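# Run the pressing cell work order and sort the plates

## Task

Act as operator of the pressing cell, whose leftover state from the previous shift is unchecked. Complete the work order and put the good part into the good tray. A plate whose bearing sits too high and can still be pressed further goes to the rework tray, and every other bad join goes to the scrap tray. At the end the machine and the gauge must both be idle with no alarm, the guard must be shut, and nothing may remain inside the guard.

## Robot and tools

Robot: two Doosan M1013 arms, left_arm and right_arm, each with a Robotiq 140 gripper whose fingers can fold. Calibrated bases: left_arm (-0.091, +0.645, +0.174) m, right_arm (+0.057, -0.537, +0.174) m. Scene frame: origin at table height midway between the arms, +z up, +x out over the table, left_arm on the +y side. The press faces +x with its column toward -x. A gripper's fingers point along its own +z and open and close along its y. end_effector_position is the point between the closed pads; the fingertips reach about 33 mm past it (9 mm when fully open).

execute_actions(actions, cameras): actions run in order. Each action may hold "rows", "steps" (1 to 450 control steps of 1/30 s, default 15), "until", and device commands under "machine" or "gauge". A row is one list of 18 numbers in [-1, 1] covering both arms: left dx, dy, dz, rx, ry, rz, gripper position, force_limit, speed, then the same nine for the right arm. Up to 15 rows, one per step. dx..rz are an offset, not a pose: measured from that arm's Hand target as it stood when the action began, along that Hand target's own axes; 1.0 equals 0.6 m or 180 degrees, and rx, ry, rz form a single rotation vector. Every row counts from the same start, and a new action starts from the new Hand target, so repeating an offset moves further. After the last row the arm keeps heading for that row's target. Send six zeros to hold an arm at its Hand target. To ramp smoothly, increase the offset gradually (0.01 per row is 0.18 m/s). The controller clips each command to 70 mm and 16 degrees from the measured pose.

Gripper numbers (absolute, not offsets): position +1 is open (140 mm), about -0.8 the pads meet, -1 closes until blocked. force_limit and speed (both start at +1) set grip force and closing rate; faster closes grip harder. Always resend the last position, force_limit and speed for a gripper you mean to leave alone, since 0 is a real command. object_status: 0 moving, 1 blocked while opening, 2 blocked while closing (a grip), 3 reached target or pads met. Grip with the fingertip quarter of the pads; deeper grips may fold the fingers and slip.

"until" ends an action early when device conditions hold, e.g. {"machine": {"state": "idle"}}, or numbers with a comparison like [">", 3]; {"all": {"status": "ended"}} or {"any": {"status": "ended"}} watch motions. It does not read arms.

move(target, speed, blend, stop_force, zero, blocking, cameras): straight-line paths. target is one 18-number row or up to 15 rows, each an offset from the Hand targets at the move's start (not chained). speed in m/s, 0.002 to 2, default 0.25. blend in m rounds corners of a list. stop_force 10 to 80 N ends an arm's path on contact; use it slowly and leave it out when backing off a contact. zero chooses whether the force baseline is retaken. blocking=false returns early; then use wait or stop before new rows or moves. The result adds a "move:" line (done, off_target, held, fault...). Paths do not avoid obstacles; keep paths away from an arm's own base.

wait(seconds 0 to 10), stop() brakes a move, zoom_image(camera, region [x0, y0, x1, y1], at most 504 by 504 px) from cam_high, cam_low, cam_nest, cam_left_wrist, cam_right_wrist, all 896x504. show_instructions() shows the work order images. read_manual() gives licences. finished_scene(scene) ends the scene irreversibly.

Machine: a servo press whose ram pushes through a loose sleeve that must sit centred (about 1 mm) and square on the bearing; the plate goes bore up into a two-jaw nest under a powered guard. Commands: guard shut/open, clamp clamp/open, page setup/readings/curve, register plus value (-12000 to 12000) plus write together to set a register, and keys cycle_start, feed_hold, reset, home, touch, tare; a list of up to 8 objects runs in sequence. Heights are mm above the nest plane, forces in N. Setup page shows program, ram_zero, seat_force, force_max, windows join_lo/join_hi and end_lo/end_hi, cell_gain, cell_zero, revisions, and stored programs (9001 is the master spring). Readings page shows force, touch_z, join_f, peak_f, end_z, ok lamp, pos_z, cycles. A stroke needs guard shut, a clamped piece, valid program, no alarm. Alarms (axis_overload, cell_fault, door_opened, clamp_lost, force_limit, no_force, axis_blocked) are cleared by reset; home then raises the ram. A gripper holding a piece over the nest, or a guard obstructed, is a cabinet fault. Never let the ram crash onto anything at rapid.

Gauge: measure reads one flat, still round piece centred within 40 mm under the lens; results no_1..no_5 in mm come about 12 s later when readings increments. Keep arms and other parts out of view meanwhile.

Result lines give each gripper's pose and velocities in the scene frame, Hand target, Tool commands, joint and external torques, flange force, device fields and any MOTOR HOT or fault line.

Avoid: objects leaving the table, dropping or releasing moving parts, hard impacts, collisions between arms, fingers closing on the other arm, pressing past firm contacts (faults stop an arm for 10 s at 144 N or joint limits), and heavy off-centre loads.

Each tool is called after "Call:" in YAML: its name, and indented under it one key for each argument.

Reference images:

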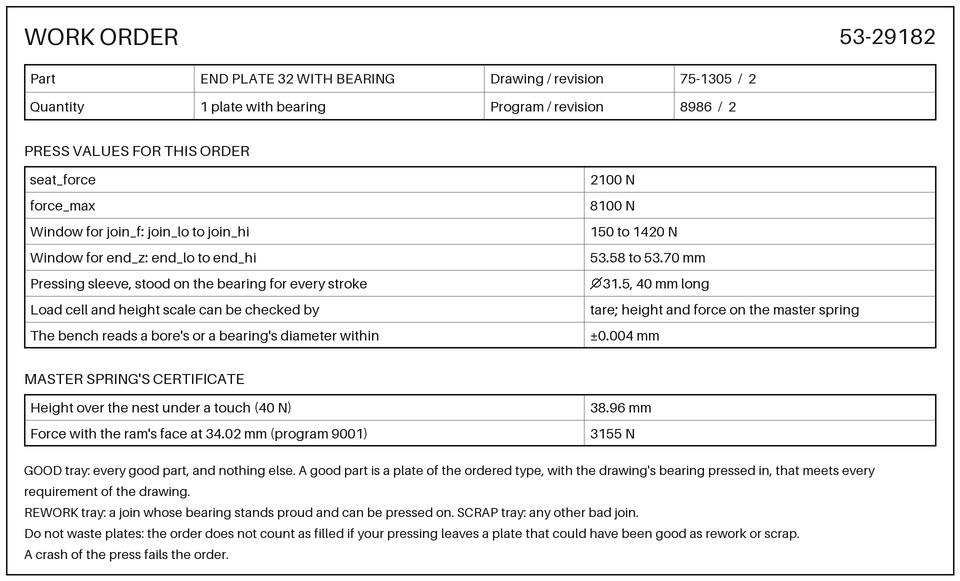

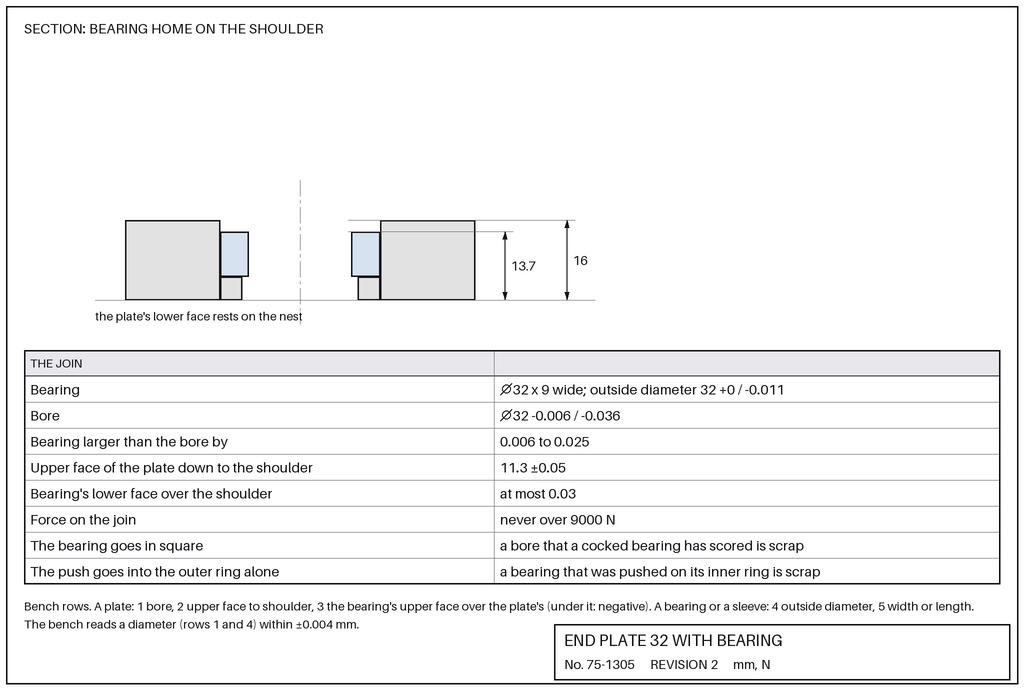

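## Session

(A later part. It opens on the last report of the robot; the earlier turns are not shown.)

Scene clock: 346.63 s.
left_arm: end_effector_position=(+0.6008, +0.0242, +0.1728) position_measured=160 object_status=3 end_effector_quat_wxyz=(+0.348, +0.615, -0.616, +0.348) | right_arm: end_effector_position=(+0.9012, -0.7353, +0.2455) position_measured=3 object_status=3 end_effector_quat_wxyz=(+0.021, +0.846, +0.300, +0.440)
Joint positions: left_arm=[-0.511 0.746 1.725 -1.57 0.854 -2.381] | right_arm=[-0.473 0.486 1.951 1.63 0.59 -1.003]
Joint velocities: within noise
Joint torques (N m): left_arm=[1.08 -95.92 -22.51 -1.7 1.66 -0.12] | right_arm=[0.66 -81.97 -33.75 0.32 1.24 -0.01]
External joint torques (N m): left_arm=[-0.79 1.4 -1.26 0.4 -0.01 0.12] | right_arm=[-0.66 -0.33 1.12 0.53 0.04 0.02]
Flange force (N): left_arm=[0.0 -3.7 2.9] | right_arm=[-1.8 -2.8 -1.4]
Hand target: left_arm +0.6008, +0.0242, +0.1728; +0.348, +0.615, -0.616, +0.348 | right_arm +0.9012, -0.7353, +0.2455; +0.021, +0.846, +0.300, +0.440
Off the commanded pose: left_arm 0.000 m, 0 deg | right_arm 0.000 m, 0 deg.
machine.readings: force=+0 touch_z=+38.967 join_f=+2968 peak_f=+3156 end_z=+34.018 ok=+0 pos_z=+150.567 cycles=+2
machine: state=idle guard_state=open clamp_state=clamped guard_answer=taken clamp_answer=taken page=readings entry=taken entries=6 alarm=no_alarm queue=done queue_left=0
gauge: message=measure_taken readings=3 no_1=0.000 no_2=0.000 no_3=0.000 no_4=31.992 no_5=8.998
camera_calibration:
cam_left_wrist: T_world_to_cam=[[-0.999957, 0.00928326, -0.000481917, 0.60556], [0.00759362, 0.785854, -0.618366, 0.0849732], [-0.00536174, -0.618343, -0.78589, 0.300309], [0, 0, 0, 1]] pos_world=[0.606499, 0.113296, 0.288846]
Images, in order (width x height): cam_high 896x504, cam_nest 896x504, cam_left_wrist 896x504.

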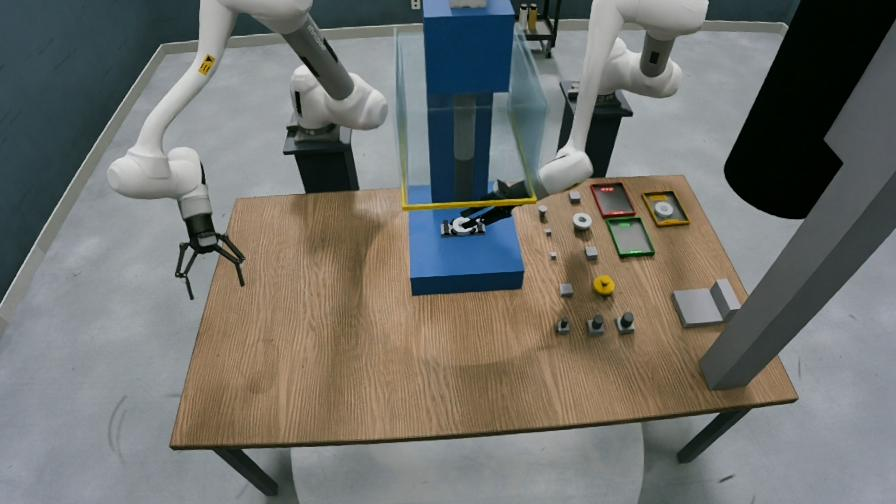

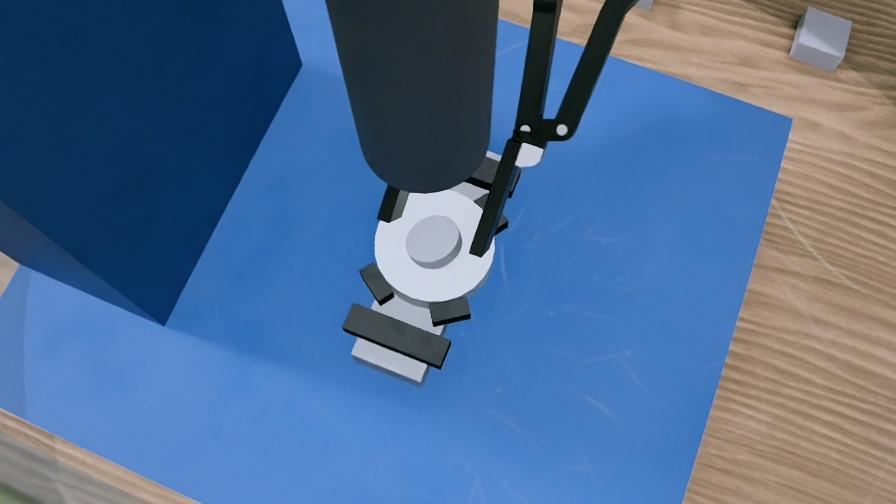

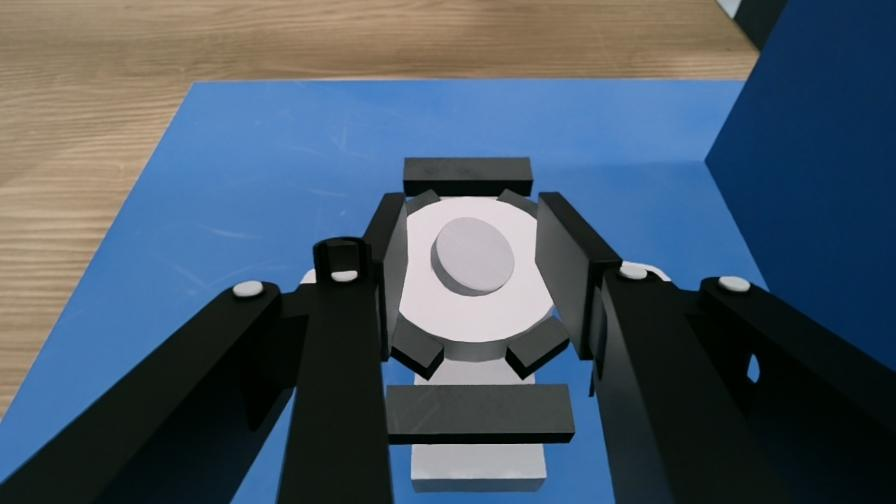

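Call:
move:
  target:
    - [0.0577,0.0013,-0.0333,0,0.006,0,-0.25,-1,-1,0,0,0,0,0,0,1,1,1]
    - [0.0577,0.0013,-0.0333,0,0.006,0,0.28,-1,0,0,0,0,0,0,0,1,1,1]
  speed: 0.08
  cameras: ["cam_nest"]

Call:
execute_actions:
  actions:
    - {"machine":{"clamp":"open"},"steps":60}
  cameras: ["cam_nest","cam_left_wrist"]

Scene clock: 349.80 s.
left_arm: end_effector_position=(+0.5999, +0.0235, +0.2128) position_measured=94 object_status=0 end_effector_quat_wxyz=(+0.354, +0.611, -0.613, +0.354) | right_arm: end_effector_position=(+0.9012, -0.7353, +0.2455) position_measured=3 object_status=3 end_effector_quat_wxyz=(+0.021, +0.846, +0.300, +0.440)
Joint positions: left_arm=[-0.509 0.701 1.726 -1.548 0.869 -2.428] | right_arm=[-0.473 0.486 1.951 1.63 0.59 -1.003]
Joint velocities: within noise
Joint torques (N m): left_arm=[0.89 -93.54 -24.15 -1.73 1.61 -0.12] | right_arm=[0.54 -82.07 -33.8 0.33 1.28 -0.03]
External joint torques (N m): left_arm=[-0.94 0.87 -1.26 0.4 -0.02 0.12] | right_arm=[-0.46 -0.12 1.18 0.51 0.01 0.04]
Flange force (N): left_arm=[0.7 -3.2 2.5] | right_arm=[-1.7 -2.9 -1.0]
Hand target: left_arm +0.5999, +0.0235, +0.2128; +0.354, +0.611, -0.613, +0.354 | right_arm +0.9012, -0.7353, +0.2455; +0.021, +0.846, +0.300, +0.440
Off the commanded pose: left_arm 0.000 m, 0 deg | right_arm 0.000 m, 0 deg.
machine.readings: force=+0 touch_z=+38.967 join_f=+2968 peak_f=+3156 end_z=+34.018 ok=+0 pos_z=+150.567 cycles=+2
machine: state=idle guard_state=open clamp_state=clamped guard_answer=taken clamp_answer=taken page=readings entry=taken entries=6 alarm=no_alarm queue=done queue_left=0
gauge: message=measure_taken readings=3 no_1=0.000 no_2=0.000 no_3=0.000 no_4=31.992 no_5=8.998
move: done
Images, in order (width x height): cam_nest 896x504.

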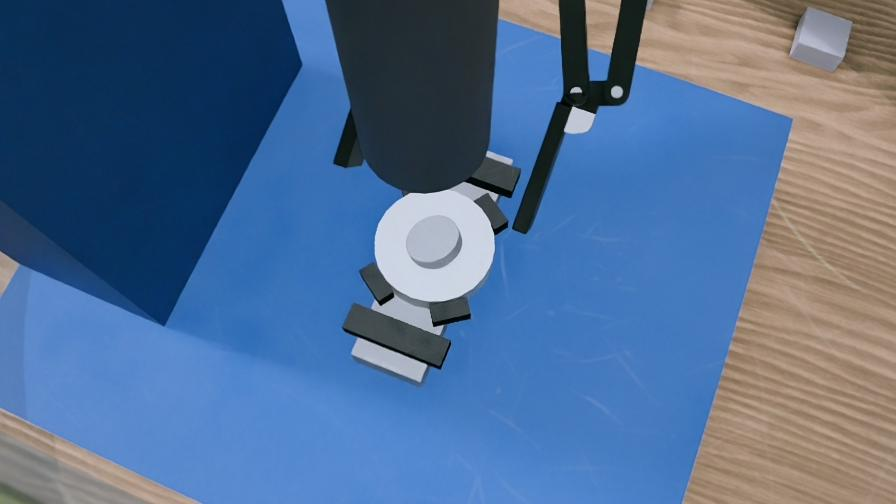

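Scene clock: 352.00 s.
left_arm: end_effector_position=(+0.5999, +0.0235, +0.2128) position_measured=94 object_status=3 end_effector_quat_wxyz=(+0.354, +0.611, -0.613, +0.354) | right_arm: end_effector_position=(+0.9012, -0.7353, +0.2455) position_measured=3 object_status=3 end_effector_quat_wxyz=(+0.021, +0.846, +0.300, +0.440)
Joint positions: left_arm=[-0.509 0.701 1.726 -1.548 0.869 -2.428] | right_arm=[-0.473 0.486 1.951 1.63 0.59 -1.003]
Joint velocities: within noise
Joint torques (N m): left_arm=[1.04 -93.71 -24.2 -1.76 1.56 -0.12] | right_arm=[0.67 -81.95 -33.75 0.35 1.29 0]
External joint torques (N m): left_arm=[-0.99 1.04 -1.21 0.43 0.02 0.11] | right_arm=[-0.82 0.42 1.49 0.49 -0.02 0.02]
Flange force (N): left_arm=[0.6 -3.3 2.6] | right_arm=[-2.7 -2.9 -0.8]
Hand target: left_arm +0.5999, +0.0235, +0.2128; +0.354, +0.611, -0.613, +0.354 | right_arm +0.9012, -0.7353, +0.2455; +0.021, +0.846, +0.300, +0.440
Tool commands: left_gripper/position=+0.28 left_gripper/force_limit=-1.0 left_gripper/speed=+0.0 right_gripper/position=+1.0 right_gripper/force_limit=+1.0 right_gripper/speed=+1.0
Off the commanded pose: left_arm 0.000 m, 0 deg | right_arm 0.000 m, 0 deg.
machine.readings: force=+0 touch_z=+38.967 join_f=+2968 peak_f=+3156 end_z=+34.018 ok=+0 pos_z=+150.567 cycles=+2
machine: state=idle guard_state=open clamp_state=open guard_answer=taken clamp_answer=taken page=readings entry=taken entries=6 alarm=no_alarm queue=done queue_left=0
gauge: message=measure_taken readings=3 no_1=0.000 no_2=0.000 no_3=0.000 no_4=31.992 no_5=8.998
camera_calibration:
cam_left_wrist: T_world_to_cam=[[-0.999956, 0.00933612, -0.000580263, 0.60469], [0.00759403, 0.774018, -0.633118, 0.113614], [-0.00546174, -0.633095, -0.774055, 0.329212], [0, 0, 0, 1]] pos_world=[0.605599, 0.114838, 0.32711]
Images, in order (width x height): cam_nest 896x504, cam_left_wrist 896x504.

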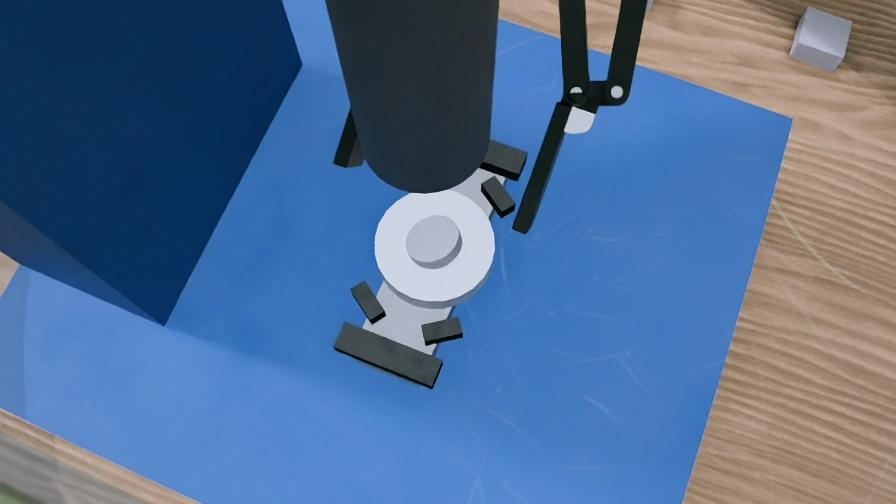

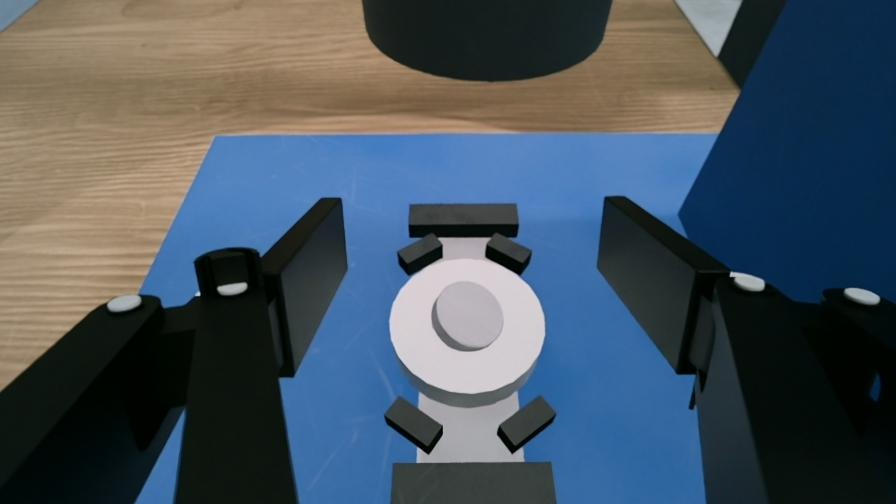

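Call:
move:
  target: [-0.0866,0,0.0510,0,0,0,0.28,-1,0,0,0,0,0,0,0,1,1,1]
  speed: 0.06
  cameras: []

Call:
execute_actions:
  actions:
    - {"rows":[[0,0,0,0,0,0,-1,0,-1,0,0,0,0,0,0,1,1,1]],"steps":60}
  cameras: ["cam_nest"]

Call:
move:
  target: [0.0433,0,-0.025,0,0,0,-1,0,-1,0,0,0,0,0,0,1,1,1]
  speed: 0.03
  cameras: ["cam_nest","cam_left_wrist"]

Scene clock: 355.93 s.
left_arm: end_effector_position=(+0.6000, +0.0229, +0.1526) position_measured=94 object_status=3 end_effector_quat_wxyz=(+0.354, +0.611, -0.613, +0.354) | right_arm: end_effector_position=(+0.9012, -0.7353, +0.2455) position_measured=3 object_status=3 end_effector_quat_wxyz=(+0.021, +0.846, +0.300, +0.440)
Joint positions: left_arm=[-0.51 0.778 1.729 -1.616 0.869 -2.323] | right_arm=[-0.473 0.486 1.951 1.63 0.59 -1.003]
Joint velocities: within noise
Joint torques (N m): left_arm=[1.16 -98.03 -21.41 -1.91 1.79 0.03] | right_arm=[0.37 -82.15 -33.7 0.32 1.24 -0.01]
External joint torques (N m): left_arm=[-1.05 1.99 -1.25 0.53 -0.02 -0.03] | right_arm=[-0.4 0.01 1.2 0.53 0.04 0.02]
Flange force (N): left_arm=[-0.2 -4.4 3.6] | right_arm=[-1.8 -3.0 -0.8]
Hand target: left_arm +0.6000, +0.0229, +0.1525; +0.354, +0.611, -0.613, +0.354 | right_arm +0.9012, -0.7353, +0.2455; +0.021, +0.846, +0.300, +0.440
Off the commanded pose: left_arm 0.000 m, 0 deg | right_arm 0.000 m, 0 deg.
machine.readings: force=+0 touch_z=+38.967 join_f=+2968 peak_f=+3156 end_z=+34.018 ok=+0 pos_z=+150.567 cycles=+2
machine: state=idle guard_state=open clamp_state=open guard_answer=taken clamp_answer=taken page=readings entry=taken entries=6 alarm=no_alarm queue=done queue_left=0
gauge: message=measure_taken readings=3 no_1=0.000 no_2=0.000 no_3=0.000 no_4=31.992 no_5=8.998
move: done
No camera images: "cameras" was empty.

Scene clock: 358.13 s.
left_arm: end_effector_position=(+0.6000, +0.0229, +0.1525) position_measured=128 object_status=2 end_effector_quat_wxyz=(+0.354, +0.611, -0.613, +0.354) | right_arm: end_effector_position=(+0.9012, -0.7353, +0.2455) position_measured=3 object_status=3 end_effector_quat_wxyz=(+0.021, +0.846, +0.300, +0.440)
Joint positions: left_arm=[-0.51 0.778 1.729 -1.616 0.869 -2.322] | right_arm=[-0.473 0.486 1.951 1.63 0.59 -1.003]
Joint velocities: within noise
Joint torques (N m): left_arm=[-3.29 -88.33 -19.18 -1 0.35 -0.15] | right_arm=[0.26 -81.89 -33.73 0.31 1.28 -0.04]
External joint torques (N m): left_arm=[3.05 -7.14 -3.33 -0.39 1.43 0.15] | right_arm=[-0.17 -0.75 1.04 0.54 0.01 0.06]
Flange force (N): left_arm=[5.3 -2.0 -7.9] | right_arm=[-0.8 -3.2 -1.5]
Hand target: left_arm +0.6000, +0.0229, +0.1525; +0.354, +0.611, -0.613, +0.354 | right_arm +0.9012, -0.7353, +0.2455; +0.021, +0.846, +0.300, +0.440
Off the commanded pose: left_arm 0.000 m, 0 deg | right_arm 0.000 m, 0 deg.
machine.readings: force=+0 touch_z=+38.967 join_f=+2968 peak_f=+3156 end_z=+34.018 ok=+0 pos_z=+150.567 cycles=+2
machine: state=idle guard_state=open clamp_state=open guard_answer=taken clamp_answer=taken page=readings entry=taken entries=6 alarm=no_alarm queue=done queue_left=0
gauge: message=measure_taken readings=3 no_1=0.000 no_2=0.000 no_3=0.000 no_4=31.992 no_5=8.998
Images, in order (width x height): cam_nest 896x504.

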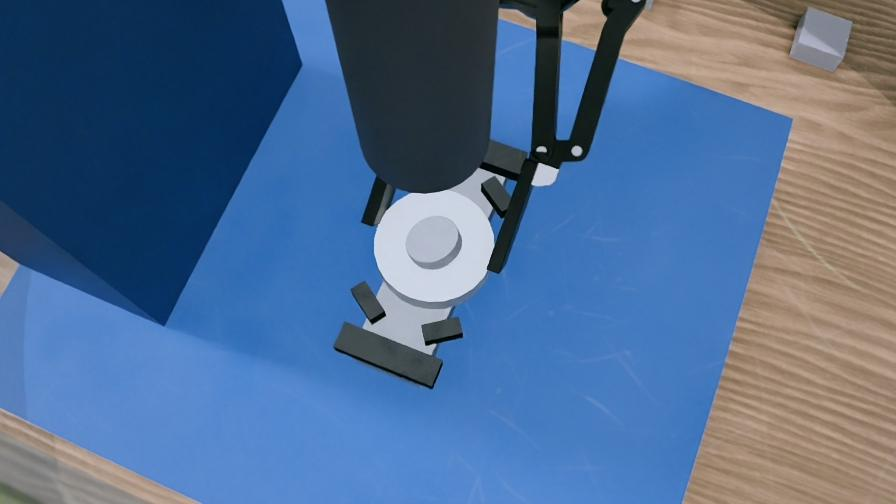

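Scene clock: 359.47 s.
left_arm: end_effector_position=(+0.6000, +0.0229, +0.1824) position_measured=128 object_status=2 end_effector_quat_wxyz=(+0.354, +0.611, -0.613, +0.354) | right_arm: end_effector_position=(+0.9012, -0.7353, +0.2455) position_measured=3 object_status=3 end_effector_quat_wxyz=(+0.021, +0.846, +0.300, +0.440)
Joint positions: left_arm=[-0.51 0.739 1.728 -1.583 0.868 -2.374] | right_arm=[-0.473 0.486 1.951 1.63 0.59 -1.003]
Joint velocities: within noise
Joint torques (N m): left_arm=[0.75 -94.61 -23.54 -1.87 2.07 0.12] | right_arm=[0.41 -81.81 -33.62 0.32 1.29 -0.04]
External joint torques (N m): left_arm=[-0.92 0.49 -0.46 0.49 -0.38 -0.12] | right_arm=[-0.18 -0.03 1.1 0.51 0 0.05]
Flange force (N): left_arm=[1.1 -1.5 1.5] | right_arm=[-1.4 -2.9 -0.6]
Hand target: left_arm +0.6000, +0.0230, +0.1825; +0.354, +0.611, -0.613, +0.354 | right_arm +0.9012, -0.7353, +0.2455; +0.021, +0.846, +0.300, +0.440
Off the commanded pose: left_arm 0.000 m, 0 deg | right_arm 0.000 m, 0 deg.
machine.readings: force=+0 touch_z=+38.967 join_f=+2968 peak_f=+3156 end_z=+34.018 ok=+0 pos_z=+150.567 cycles=+2
machine: state=idle guard_state=open clamp_state=open guard_answer=taken clamp_answer=taken page=readings entry=taken entries=6 alarm=no_alarm queue=done queue_left=0
gauge: message=measure_taken readings=3 no_1=0.000 no_2=0.000 no_3=0.000 no_4=31.992 no_5=8.998
move: done
camera_calibration:
cam_left_wrist: T_world_to_cam=[[-0.999956, 0.00933612, -0.000580263, 0.604778], [0.00759403, 0.774018, -0.633118, 0.0948306], [-0.00546174, -0.633095, -0.774055, 0.305301], [0, 0, 0, 1]] pos_world=[0.605699, 0.114238, 0.29671]
Images, in order (width x height): cam_nest 896x504, cam_left_wrist 896x504.

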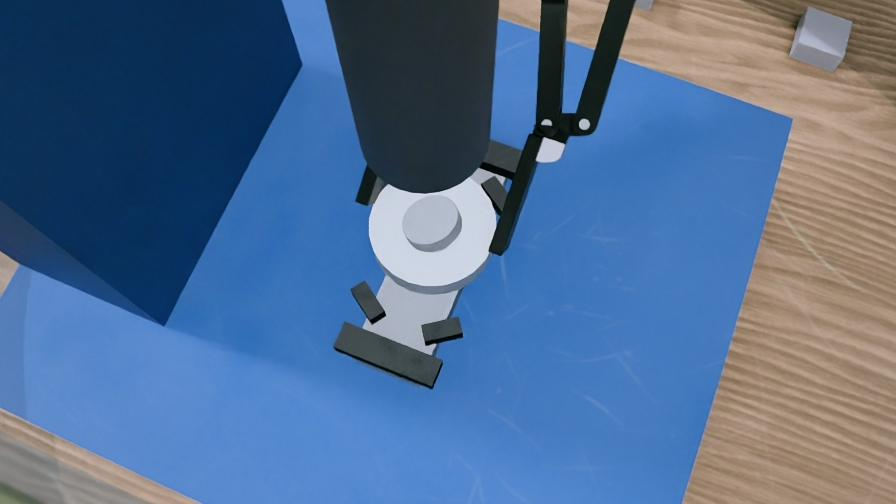

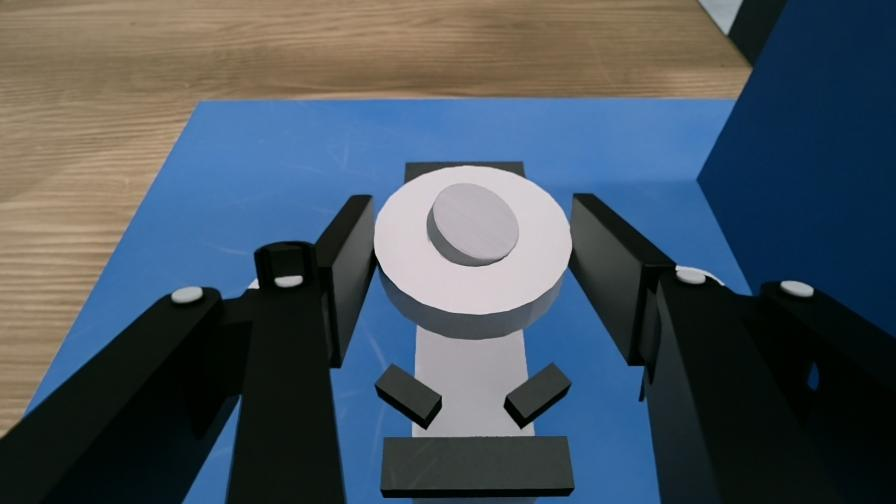

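Call:
move:
  target:
    - [-0.0615,0,-0.4399,0,0,0,-1,0,-1,0,0,0,0,0,0,1,1,1]
    - [-0.4583,-0.0957,-0.6187,0,0,0,-1,0,-1,0,0,0,0,0,0,1,1,1]
    - [-0.5564,-0.0957,-0.5621,0,0,0,-1,0,-1,0,0,0,0,0,0,1,1,1]
  speed: 0.12
  blend: [0.03,0.02,0]
  cameras: ["cam_high","cam_low","cam_left_wrist"]

Scene clock: 365.70 s.
left_arm: end_effector_position=(+0.6582, +0.4817, +0.0616) position_measured=128 object_status=2 end_effector_quat_wxyz=(+0.354, +0.611, -0.613, +0.354) | right_arm: end_effector_position=(+0.9012, -0.7353, +0.2455) position_measured=3 object_status=3 end_effector_quat_wxyz=(+0.021, +0.846, +0.300, +0.440)
Joint positions: left_arm=[0.105 0.896 1.732 -1.198 1.178 -2.126] | right_arm=[-0.473 0.486 1.951 1.63 0.59 -1.003]
Joint velocities: within noise
Joint torques (N m): left_arm=[1.34 -100.73 -16.69 -0.96 2.52 -0.31] | right_arm=[0.85 -82.23 -33.82 0.32 1.28 -0.06]
External joint torques (N m): left_arm=[-1.43 2.31 -0.18 0.54 -0.45 0.3] | right_arm=[-0.54 -0.12 1.38 0.5 0.02 0.07]
Flange force (N): left_arm=[-2.6 -2.0 2.8] | right_arm=[-1.8 -3.1 -1.3]
Hand target: left_arm +0.6582, +0.4817, +0.0614; +0.354, +0.611, -0.613, +0.354 | right_arm +0.9012, -0.7353, +0.2455; +0.021, +0.846, +0.300, +0.440
Off the commanded pose: left_arm 0.000 m, 0 deg | right_arm 0.000 m, 0 deg.
machine.readings: force=+0 touch_z=+38.967 join_f=+2968 peak_f=+3156 end_z=+34.018 ok=+0 pos_z=+150.567 cycles=+2
machine: state=idle guard_state=open clamp_state=open guard_answer=taken clamp_answer=taken page=readings entry=taken entries=6 alarm=no_alarm queue=done queue_left=0
gauge: message=measure_taken readings=3 no_1=0.000 no_2=0.000 no_3=0.000 no_4=31.992 no_5=8.998
move: done
camera_calibration:
cam_left_wrist: T_world_to_cam=[[-0.999957, 0.00927244, -0.000657363, 0.658672], [0.00759356, 0.774018, -0.633118, -0.337275], [-0.00536174, -0.633095, -0.774055, 0.502434], [0, 0, 0, 1]] pos_world=[0.663899, 0.573038, 0.17581]
Images, in order (width x height): cam_high 896x504, cam_low 896x504, cam_left_wrist 896x504.

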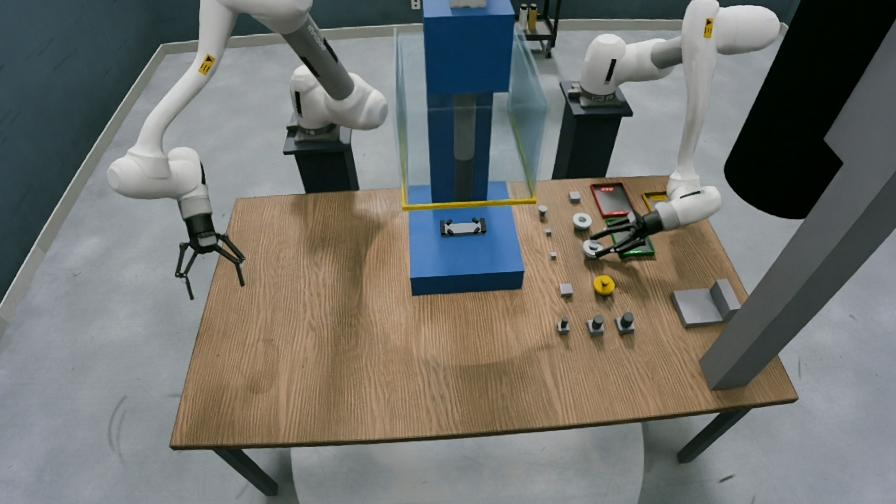

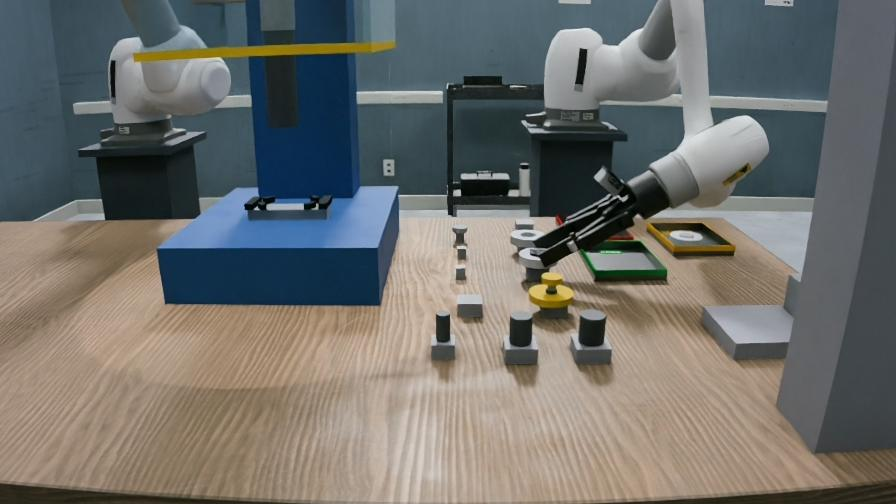

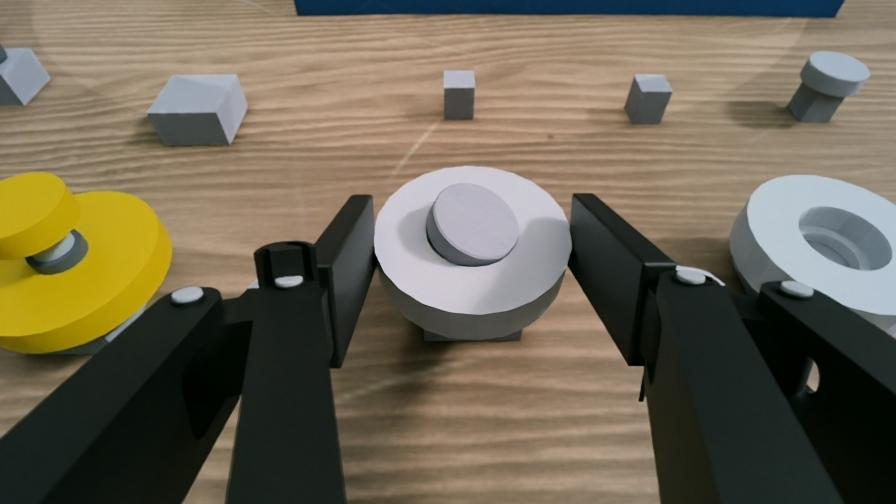

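Call:
move:
  target: [-0.0173,0,0.01,0,0,0,-1,0,-1,0,0,0,0,0,0,1,1,1]
  speed: 0.008
  stop_force: 10
  cameras: []

Call:
execute_actions:
  actions:
    - {"rows":[[0.0006,0,-0.0003,0,0,0,-1,0,-1,0,0,0,0,0,0,1,1,1]],"steps":10}
    - {"rows":[[0,0,0,0,0,0,0.14,-1,-0.5,0,0,0,0,0,0,1,1,1]],"steps":40}
  cameras: ["cam_left_wrist"]

Call:
zoom_image:
  camera: "cam_left_wrist"
  region: [370, 140, 580, 360]

Scene clock: 367.93 s.
left_arm: end_effector_position=(+0.6583, +0.4817, +0.0537) position_measured=128 object_status=2 end_effector_quat_wxyz=(+0.354, +0.611, -0.613, +0.354) | right_arm: end_effector_position=(+0.9012, -0.7353, +0.2455) position_measured=3 object_status=3 end_effector_quat_wxyz=(+0.021, +0.846, +0.300, +0.440)
Joint positions: left_arm=[0.105 0.907 1.729 -1.202 1.175 -2.117] | right_arm=[-0.473 0.486 1.951 1.63 0.59 -1.003]
Joint velocities: within noise
Joint torques (N m): left_arm=[-3.18 -89.62 -15.63 -0.95 -2.37 -0.1] | right_arm=[0.89 -81.87 -33.74 0.35 1.29 -0.03]
External joint torques (N m): left_arm=[3.21 -8.95 -0.91 0.55 4.44 0.1] | right_arm=[-1.23 -0.15 1.05 0.52 -0.02 0.04]
Flange force (N): left_arm=[9.0 3.5 -13.3] | right_arm=[-2.3 -2.1 -1.6]
Hand target: left_arm +0.6582, +0.4817, +0.0537; +0.354, +0.611, -0.613, +0.354 (not the last commanded pose) | right_arm +0.9012, -0.7353, +0.2455; +0.021, +0.846, +0.300, +0.440
Off the commanded pose: left_arm 0.004 m, 0 deg | right_arm 0.000 m, 0 deg.
machine.readings: force=+0 touch_z=+38.967 join_f=+2968 peak_f=+3156 end_z=+34.018 ok=+0 pos_z=+150.567 cycles=+2
machine: state=idle guard_state=open clamp_state=open guard_answer=taken clamp_answer=taken page=readings entry=taken entries=6 alarm=no_alarm queue=done queue_left=0
gauge: message=measure_taken readings=3 no_1=0.000 no_2=0.000 no_3=0.000 no_4=31.992 no_5=8.998
move: contact (left_arm)
No camera images: "cameras" was empty.

Scene clock: 369.80 s.
left_arm: end_effector_position=(+0.6582, +0.4817, +0.0541) position_measured=112 object_status=3 end_effector_quat_wxyz=(+0.354, +0.611, -0.613, +0.354) | right_arm: end_effector_position=(+0.9012, -0.7353, +0.2455) position_measured=3 object_status=3 end_effector_quat_wxyz=(+0.021, +0.846, +0.300, +0.440)
Joint positions: left_arm=[0.105 0.906 1.729 -1.202 1.175 -2.118] | right_arm=[-0.473 0.486 1.951 1.63 0.59 -1.003]
Joint velocities: within noise
Joint torques (N m): left_arm=[1.05 -99.72 -15.55 -0.75 2.09 -0.1] | right_arm=[0.61 -81.83 -33.75 0.3 1.3 -0.06]
External joint torques (N m): left_arm=[-0.47 1.19 -0.98 0.37 -0.03 0.1] | right_arm=[-0.63 0 1.24 0.55 -0.02 0.07]
External joint torques at the end of the 1st action: left_arm=[-1.23 2.68 -0.8 0.39 -0.21 0.35] | right_arm=[-0.79 0 1.09 0.55 -0.02 0.04]
Flange force (N): left_arm=[-1.9 -3.2 0.7] | right_arm=[-1.9 -2.8 -1.0]
Flange force at the end of the 1st action (N): left_arm=[-3.5 -3.6 2.7] | right_arm=[-2.1 -2.5 -1.0]
Hand target: left_arm +0.6582, +0.4817, +0.0541; +0.354, +0.611, -0.613, +0.354 | right_arm +0.9012, -0.7353, +0.2455; +0.021, +0.846, +0.300, +0.440
Off the commanded pose: left_arm 0.000 m, 0 deg | right_arm 0.000 m, 0 deg.
machine.readings: force=+0 touch_z=+38.967 join_f=+2968 peak_f=+3156 end_z=+34.018 ok=+0 pos_z=+150.567 cycles=+2
machine: state=idle guard_state=open clamp_state=open guard_answer=taken clamp_answer=taken page=readings entry=taken entries=6 alarm=no_alarm queue=done queue_left=0
gauge: message=measure_taken readings=3 no_1=0.000 no_2=0.000 no_3=0.000 no_4=31.992 no_5=8.998
camera_calibration:
cam_left_wrist: T_world_to_cam=[[-0.999957, 0.00927248, -0.000658129, 0.658668], [0.00759365, 0.773969, -0.633177, -0.341908], [-0.00536175, -0.633155, -0.774006, 0.496591], [0, 0, 0, 1]] pos_world=[0.663899, 0.572938, 0.16831]
Images, in order (width x height): cam_left_wrist 896x504.

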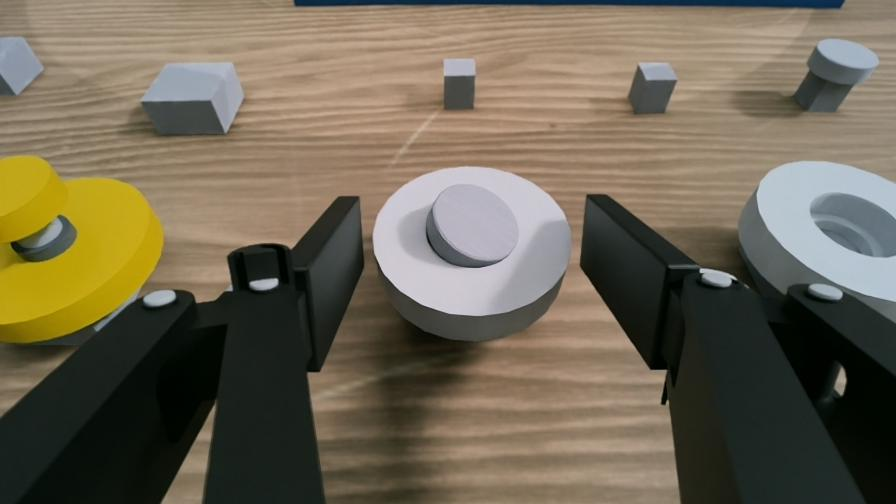

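Scaled by 2.291 from the camera's 896x504 image, which has a finer 1280x720 frame.

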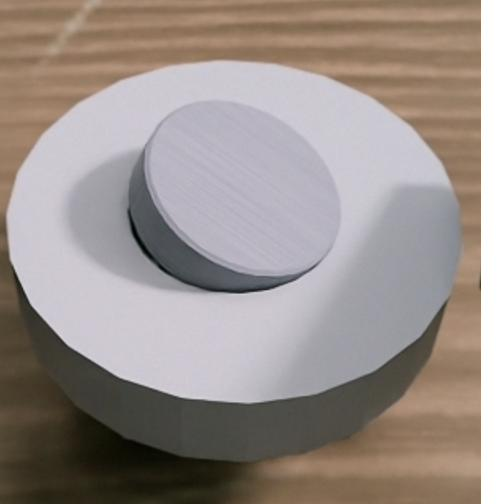

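Call:
move:
  target:
    - [0,0,-0.2,0,0,0,0.14,-1,-0.5,0,0,0,0,0,0,1,1,1]
    - [0.2158,-0.1033,-0.2762,0.433,0,-0.25,0.14,-1,-0.5,0,0,0,0,0,0,1,1,1]
  speed: 0.2
  blend: [0.03,0]
  cameras: []

Call:
move:
  target: [-0.2945,0.1508,-0.0802,0,0,0,-0.2,-1,0,0,0,0,0,0,0,1,1,1]
  speed: 0.15
  cameras: ["cam_high","cam_low","cam_left_wrist"]

Scene clock: 376.20 s.
left_arm: end_effector_position=(+0.7201, +0.5607, +0.2490) position_measured=112 object_status=3 end_effector_quat_wxyz=(+0.001, +0.866, +0.000, +0.501) | right_arm: end_effector_position=(+0.9012, -0.7353, +0.2455) position_measured=3 object_status=3 end_effector_quat_wxyz=(+0.021, +0.846, +0.300, +0.440)
Joint positions: left_arm=[-0.238 0.405 2.204 -3.522 0.537 -1.353] | right_arm=[-0.473 0.486 1.951 1.63 0.59 -1.003]
Joint velocities: within noise
Joint torques (N m): left_arm=[1.53 -67.04 -23.83 -1.75 2.34 -0.2] | right_arm=[0.67 -81.73 -33.87 0.33 1.26 -0.03]
External joint torques (N m): left_arm=[-1.51 0.62 -1.23 -0.01 0.02 0.2] | right_arm=[-0.63 -0.59 1.33 0.52 0.02 0.04]
Flange force (N): left_arm=[0.8 3.6 2.2] | right_arm=[-1.6 -3.2 -2.0]
Hand target: left_arm +0.7201, +0.5607, +0.2490; +0.001, +0.866, +0.000, +0.501 | right_arm +0.9012, -0.7353, +0.2455; +0.021, +0.846, +0.300, +0.440
Off the commanded pose: left_arm 0.000 m, 0 deg | right_arm 0.000 m, 0 deg.
machine.readings: force=+0 touch_z=+38.967 join_f=+2968 peak_f=+3156 end_z=+34.018 ok=+0 pos_z=+150.567 cycles=+2
machine: state=idle guard_state=open clamp_state=open guard_answer=taken clamp_answer=taken page=readings entry=taken entries=6 alarm=no_alarm queue=done queue_left=0
gauge: message=measure_taken readings=3 no_1=0.000 no_2=0.000 no_3=0.000 no_4=31.992 no_5=8.998
move: done
No camera images: "cameras" was empty.

Scene clock: 378.07 s.
left_arm: end_effector_position=(+0.5901, +0.4702, +0.1201) position_measured=154 object_status=3 end_effector_quat_wxyz=(+0.001, +0.866, +0.000, +0.501) | right_arm: end_effector_position=(+0.9012, -0.7353, +0.2455) position_measured=3 object_status=3 end_effector_quat_wxyz=(+0.021, +0.846, +0.300, +0.440)
Joint positions: left_arm=[-0.512 0.597 2.401 -3.683 0.924 -1.488] | right_arm=[-0.473 0.486 1.951 1.63 0.59 -1.003]
Joint velocities: within noise
Joint torques (N m): left_arm=[2.35 -68.7 -9.77 -0.71 2.58 -0.32] | right_arm=[0.61 -81.99 -33.64 0.35 1.26 -0.01]
External joint torques (N m): left_arm=[-2.1 -0.14 -0.46 0.34 -0.16 0.32] | right_arm=[-0.35 -0.3 1.12 0.48 0.03 0.02]
Flange force (N): left_arm=[0.1 4.1 -1.2] | right_arm=[-1.4 -2.9 -1.2]
Hand target: left_arm +0.5901, +0.4702, +0.1200; +0.001, +0.866, +0.000, +0.501 | right_arm +0.9012, -0.7353, +0.2455; +0.021, +0.846, +0.300, +0.440
Off the commanded pose: left_arm 0.000 m, 0 deg | right_arm 0.000 m, 0 deg.
machine.readings: force=+0 touch_z=+38.967 join_f=+2968 peak_f=+3156 end_z=+34.018 ok=+0 pos_z=+150.567 cycles=+2
machine: state=idle guard_state=open clamp_state=open guard_answer=taken clamp_answer=taken page=readings entry=taken entries=6 alarm=no_alarm queue=done queue_left=0
gauge: message=measure_taken readings=3 no_1=0.000 no_2=0.000 no_3=0.000 no_4=31.992 no_5=8.998
move: done
camera_calibration:
cam_left_wrist: T_world_to_cam=[[-0.00928527, -0.999955, 0.00218638, 0.480303], [-0.774108, 0.00580403, -0.633027, 0.531739], [0.632985, -0.00757032, -0.774127, -0.130775], [0, 0, 0, 1]] pos_world=[0.498863, 0.476205, 0.234318]
Images, in order (width x height): cam_high 896x504, cam_low 896x504, cam_left_wrist 896x504.

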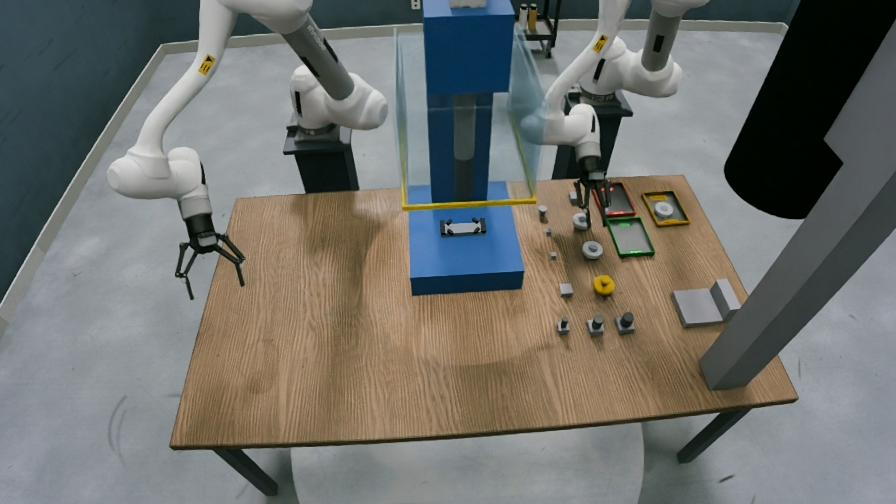

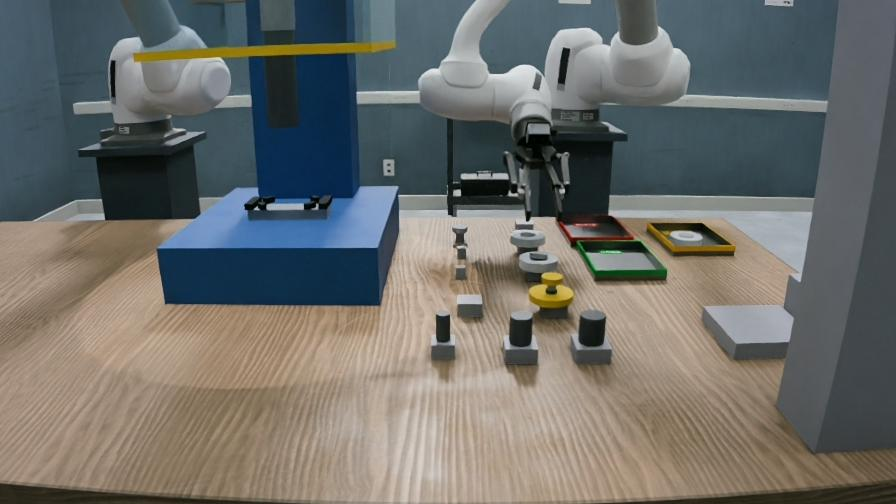

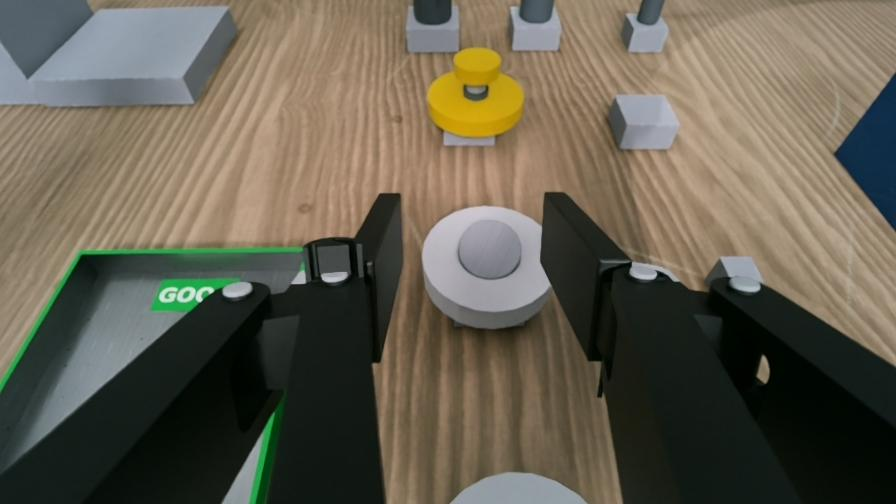

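Call:
move:
  target: [-0.0404,0.02,0.0733,0,0,0,-0.2,-1,0,0,0,0,0,0,0,1,1,1]
  speed: 0.08
  cameras: ["cam_low","cam_left_wrist"]

Call:
zoom_image:
  camera: "cam_left_wrist"
  region: [370, 160, 570, 360]

Call:
zoom_image:
  camera: "cam_low"
  region: [480, 190, 600, 300]

Scene clock: 380.10 s.
left_arm: end_effector_position=(+0.6161, +0.4581, +0.0772) position_measured=154 object_status=3 end_effector_quat_wxyz=(+0.001, +0.866, +0.000, +0.501) | right_arm: end_effector_position=(+0.9012, -0.7353, +0.2455) position_measured=3 object_status=3 end_effector_quat_wxyz=(+0.021, +0.846, +0.300, +0.440)
Joint positions: left_arm=[-0.508 0.704 2.338 -3.663 0.961 -1.515] | right_arm=[-0.473 0.486 1.951 1.63 0.59 -1.003]
Joint velocities: within noise
Joint torques (N m): left_arm=[1.18 -76.47 -7.66 -0.69 2.39 -0.21] | right_arm=[0.54 -82.03 -33.77 0.35 1.25 -0.03]
External joint torques (N m): left_arm=[-1.43 0.43 -0.68 0.47 0.03 0.21] | right_arm=[-0.5 -0.65 1.08 0.5 0.03 0.04]
Flange force (N): left_arm=[-1.1 2.3 0.8] | right_arm=[-1.2 -2.9 -1.8]
Hand target: left_arm +0.6161, +0.4581, +0.0771; +0.001, +0.866, +0.000, +0.501 | right_arm +0.9012, -0.7353, +0.2455; +0.021, +0.846, +0.300, +0.440
Off the commanded pose: left_arm 0.000 m, 0 deg | right_arm 0.000 m, 0 deg.
machine.readings: force=+0 touch_z=+38.967 join_f=+2968 peak_f=+3156 end_z=+34.018 ok=+0 pos_z=+150.567 cycles=+2
machine: state=idle guard_state=open clamp_state=open guard_answer=taken clamp_answer=taken page=readings entry=taken entries=6 alarm=no_alarm queue=done queue_left=0
gauge: message=measure_taken readings=3 no_1=0.000 no_2=0.000 no_3=0.000 no_4=31.992 no_5=8.998
move: done
camera_calibration:
cam_left_wrist: T_world_to_cam=[[-0.00928527, -0.999955, 0.00218638, 0.468538], [-0.774108, 0.00580403, -0.633027, 0.524702], [0.632985, -0.00757032, -0.774127, -0.180471], [0, 0, 0, 1]] pos_world=[0.524763, 0.464105, 0.191418]
Images, in order (width x height): cam_low 896x504, cam_left_wrist 896x504.

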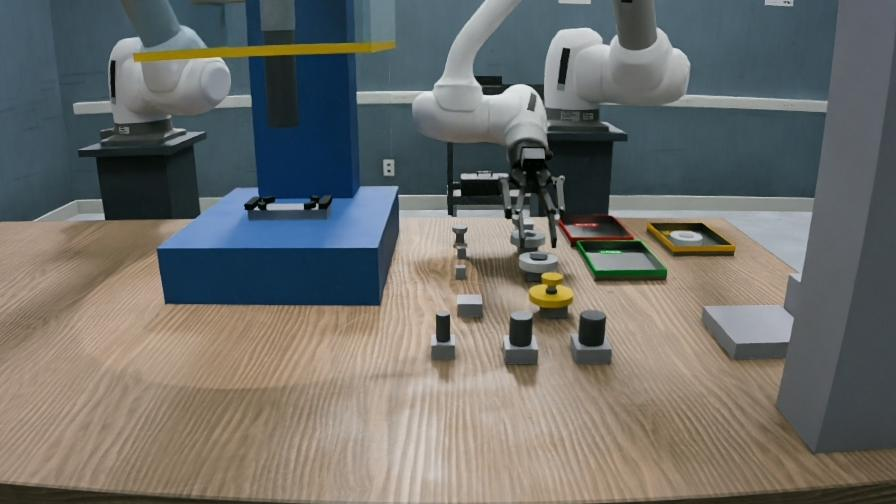

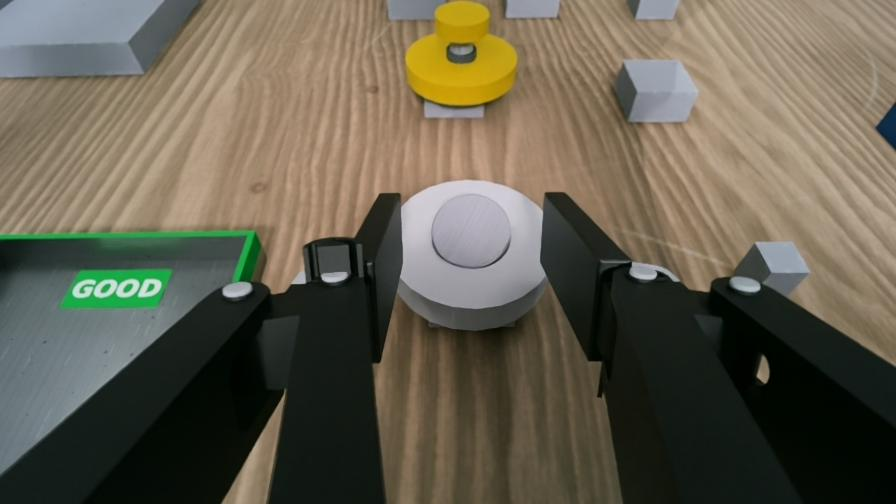

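Scaled by 2.520 from the camera's 896x504 image, which has a finer 1280x720 frame.

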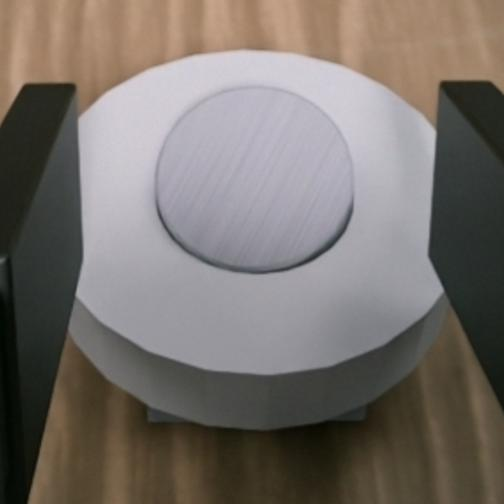

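Scaled by 4.200 from the camera's 896x504 image, which has a finer 1280x720 frame.

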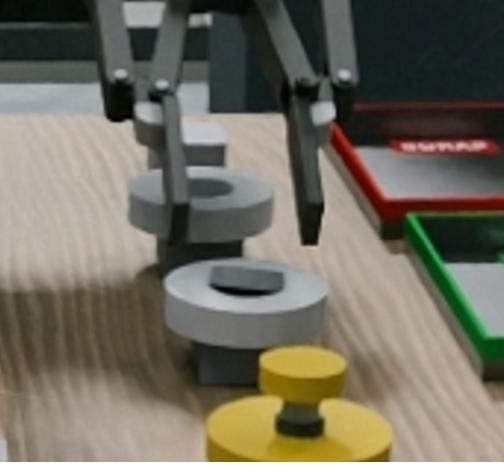

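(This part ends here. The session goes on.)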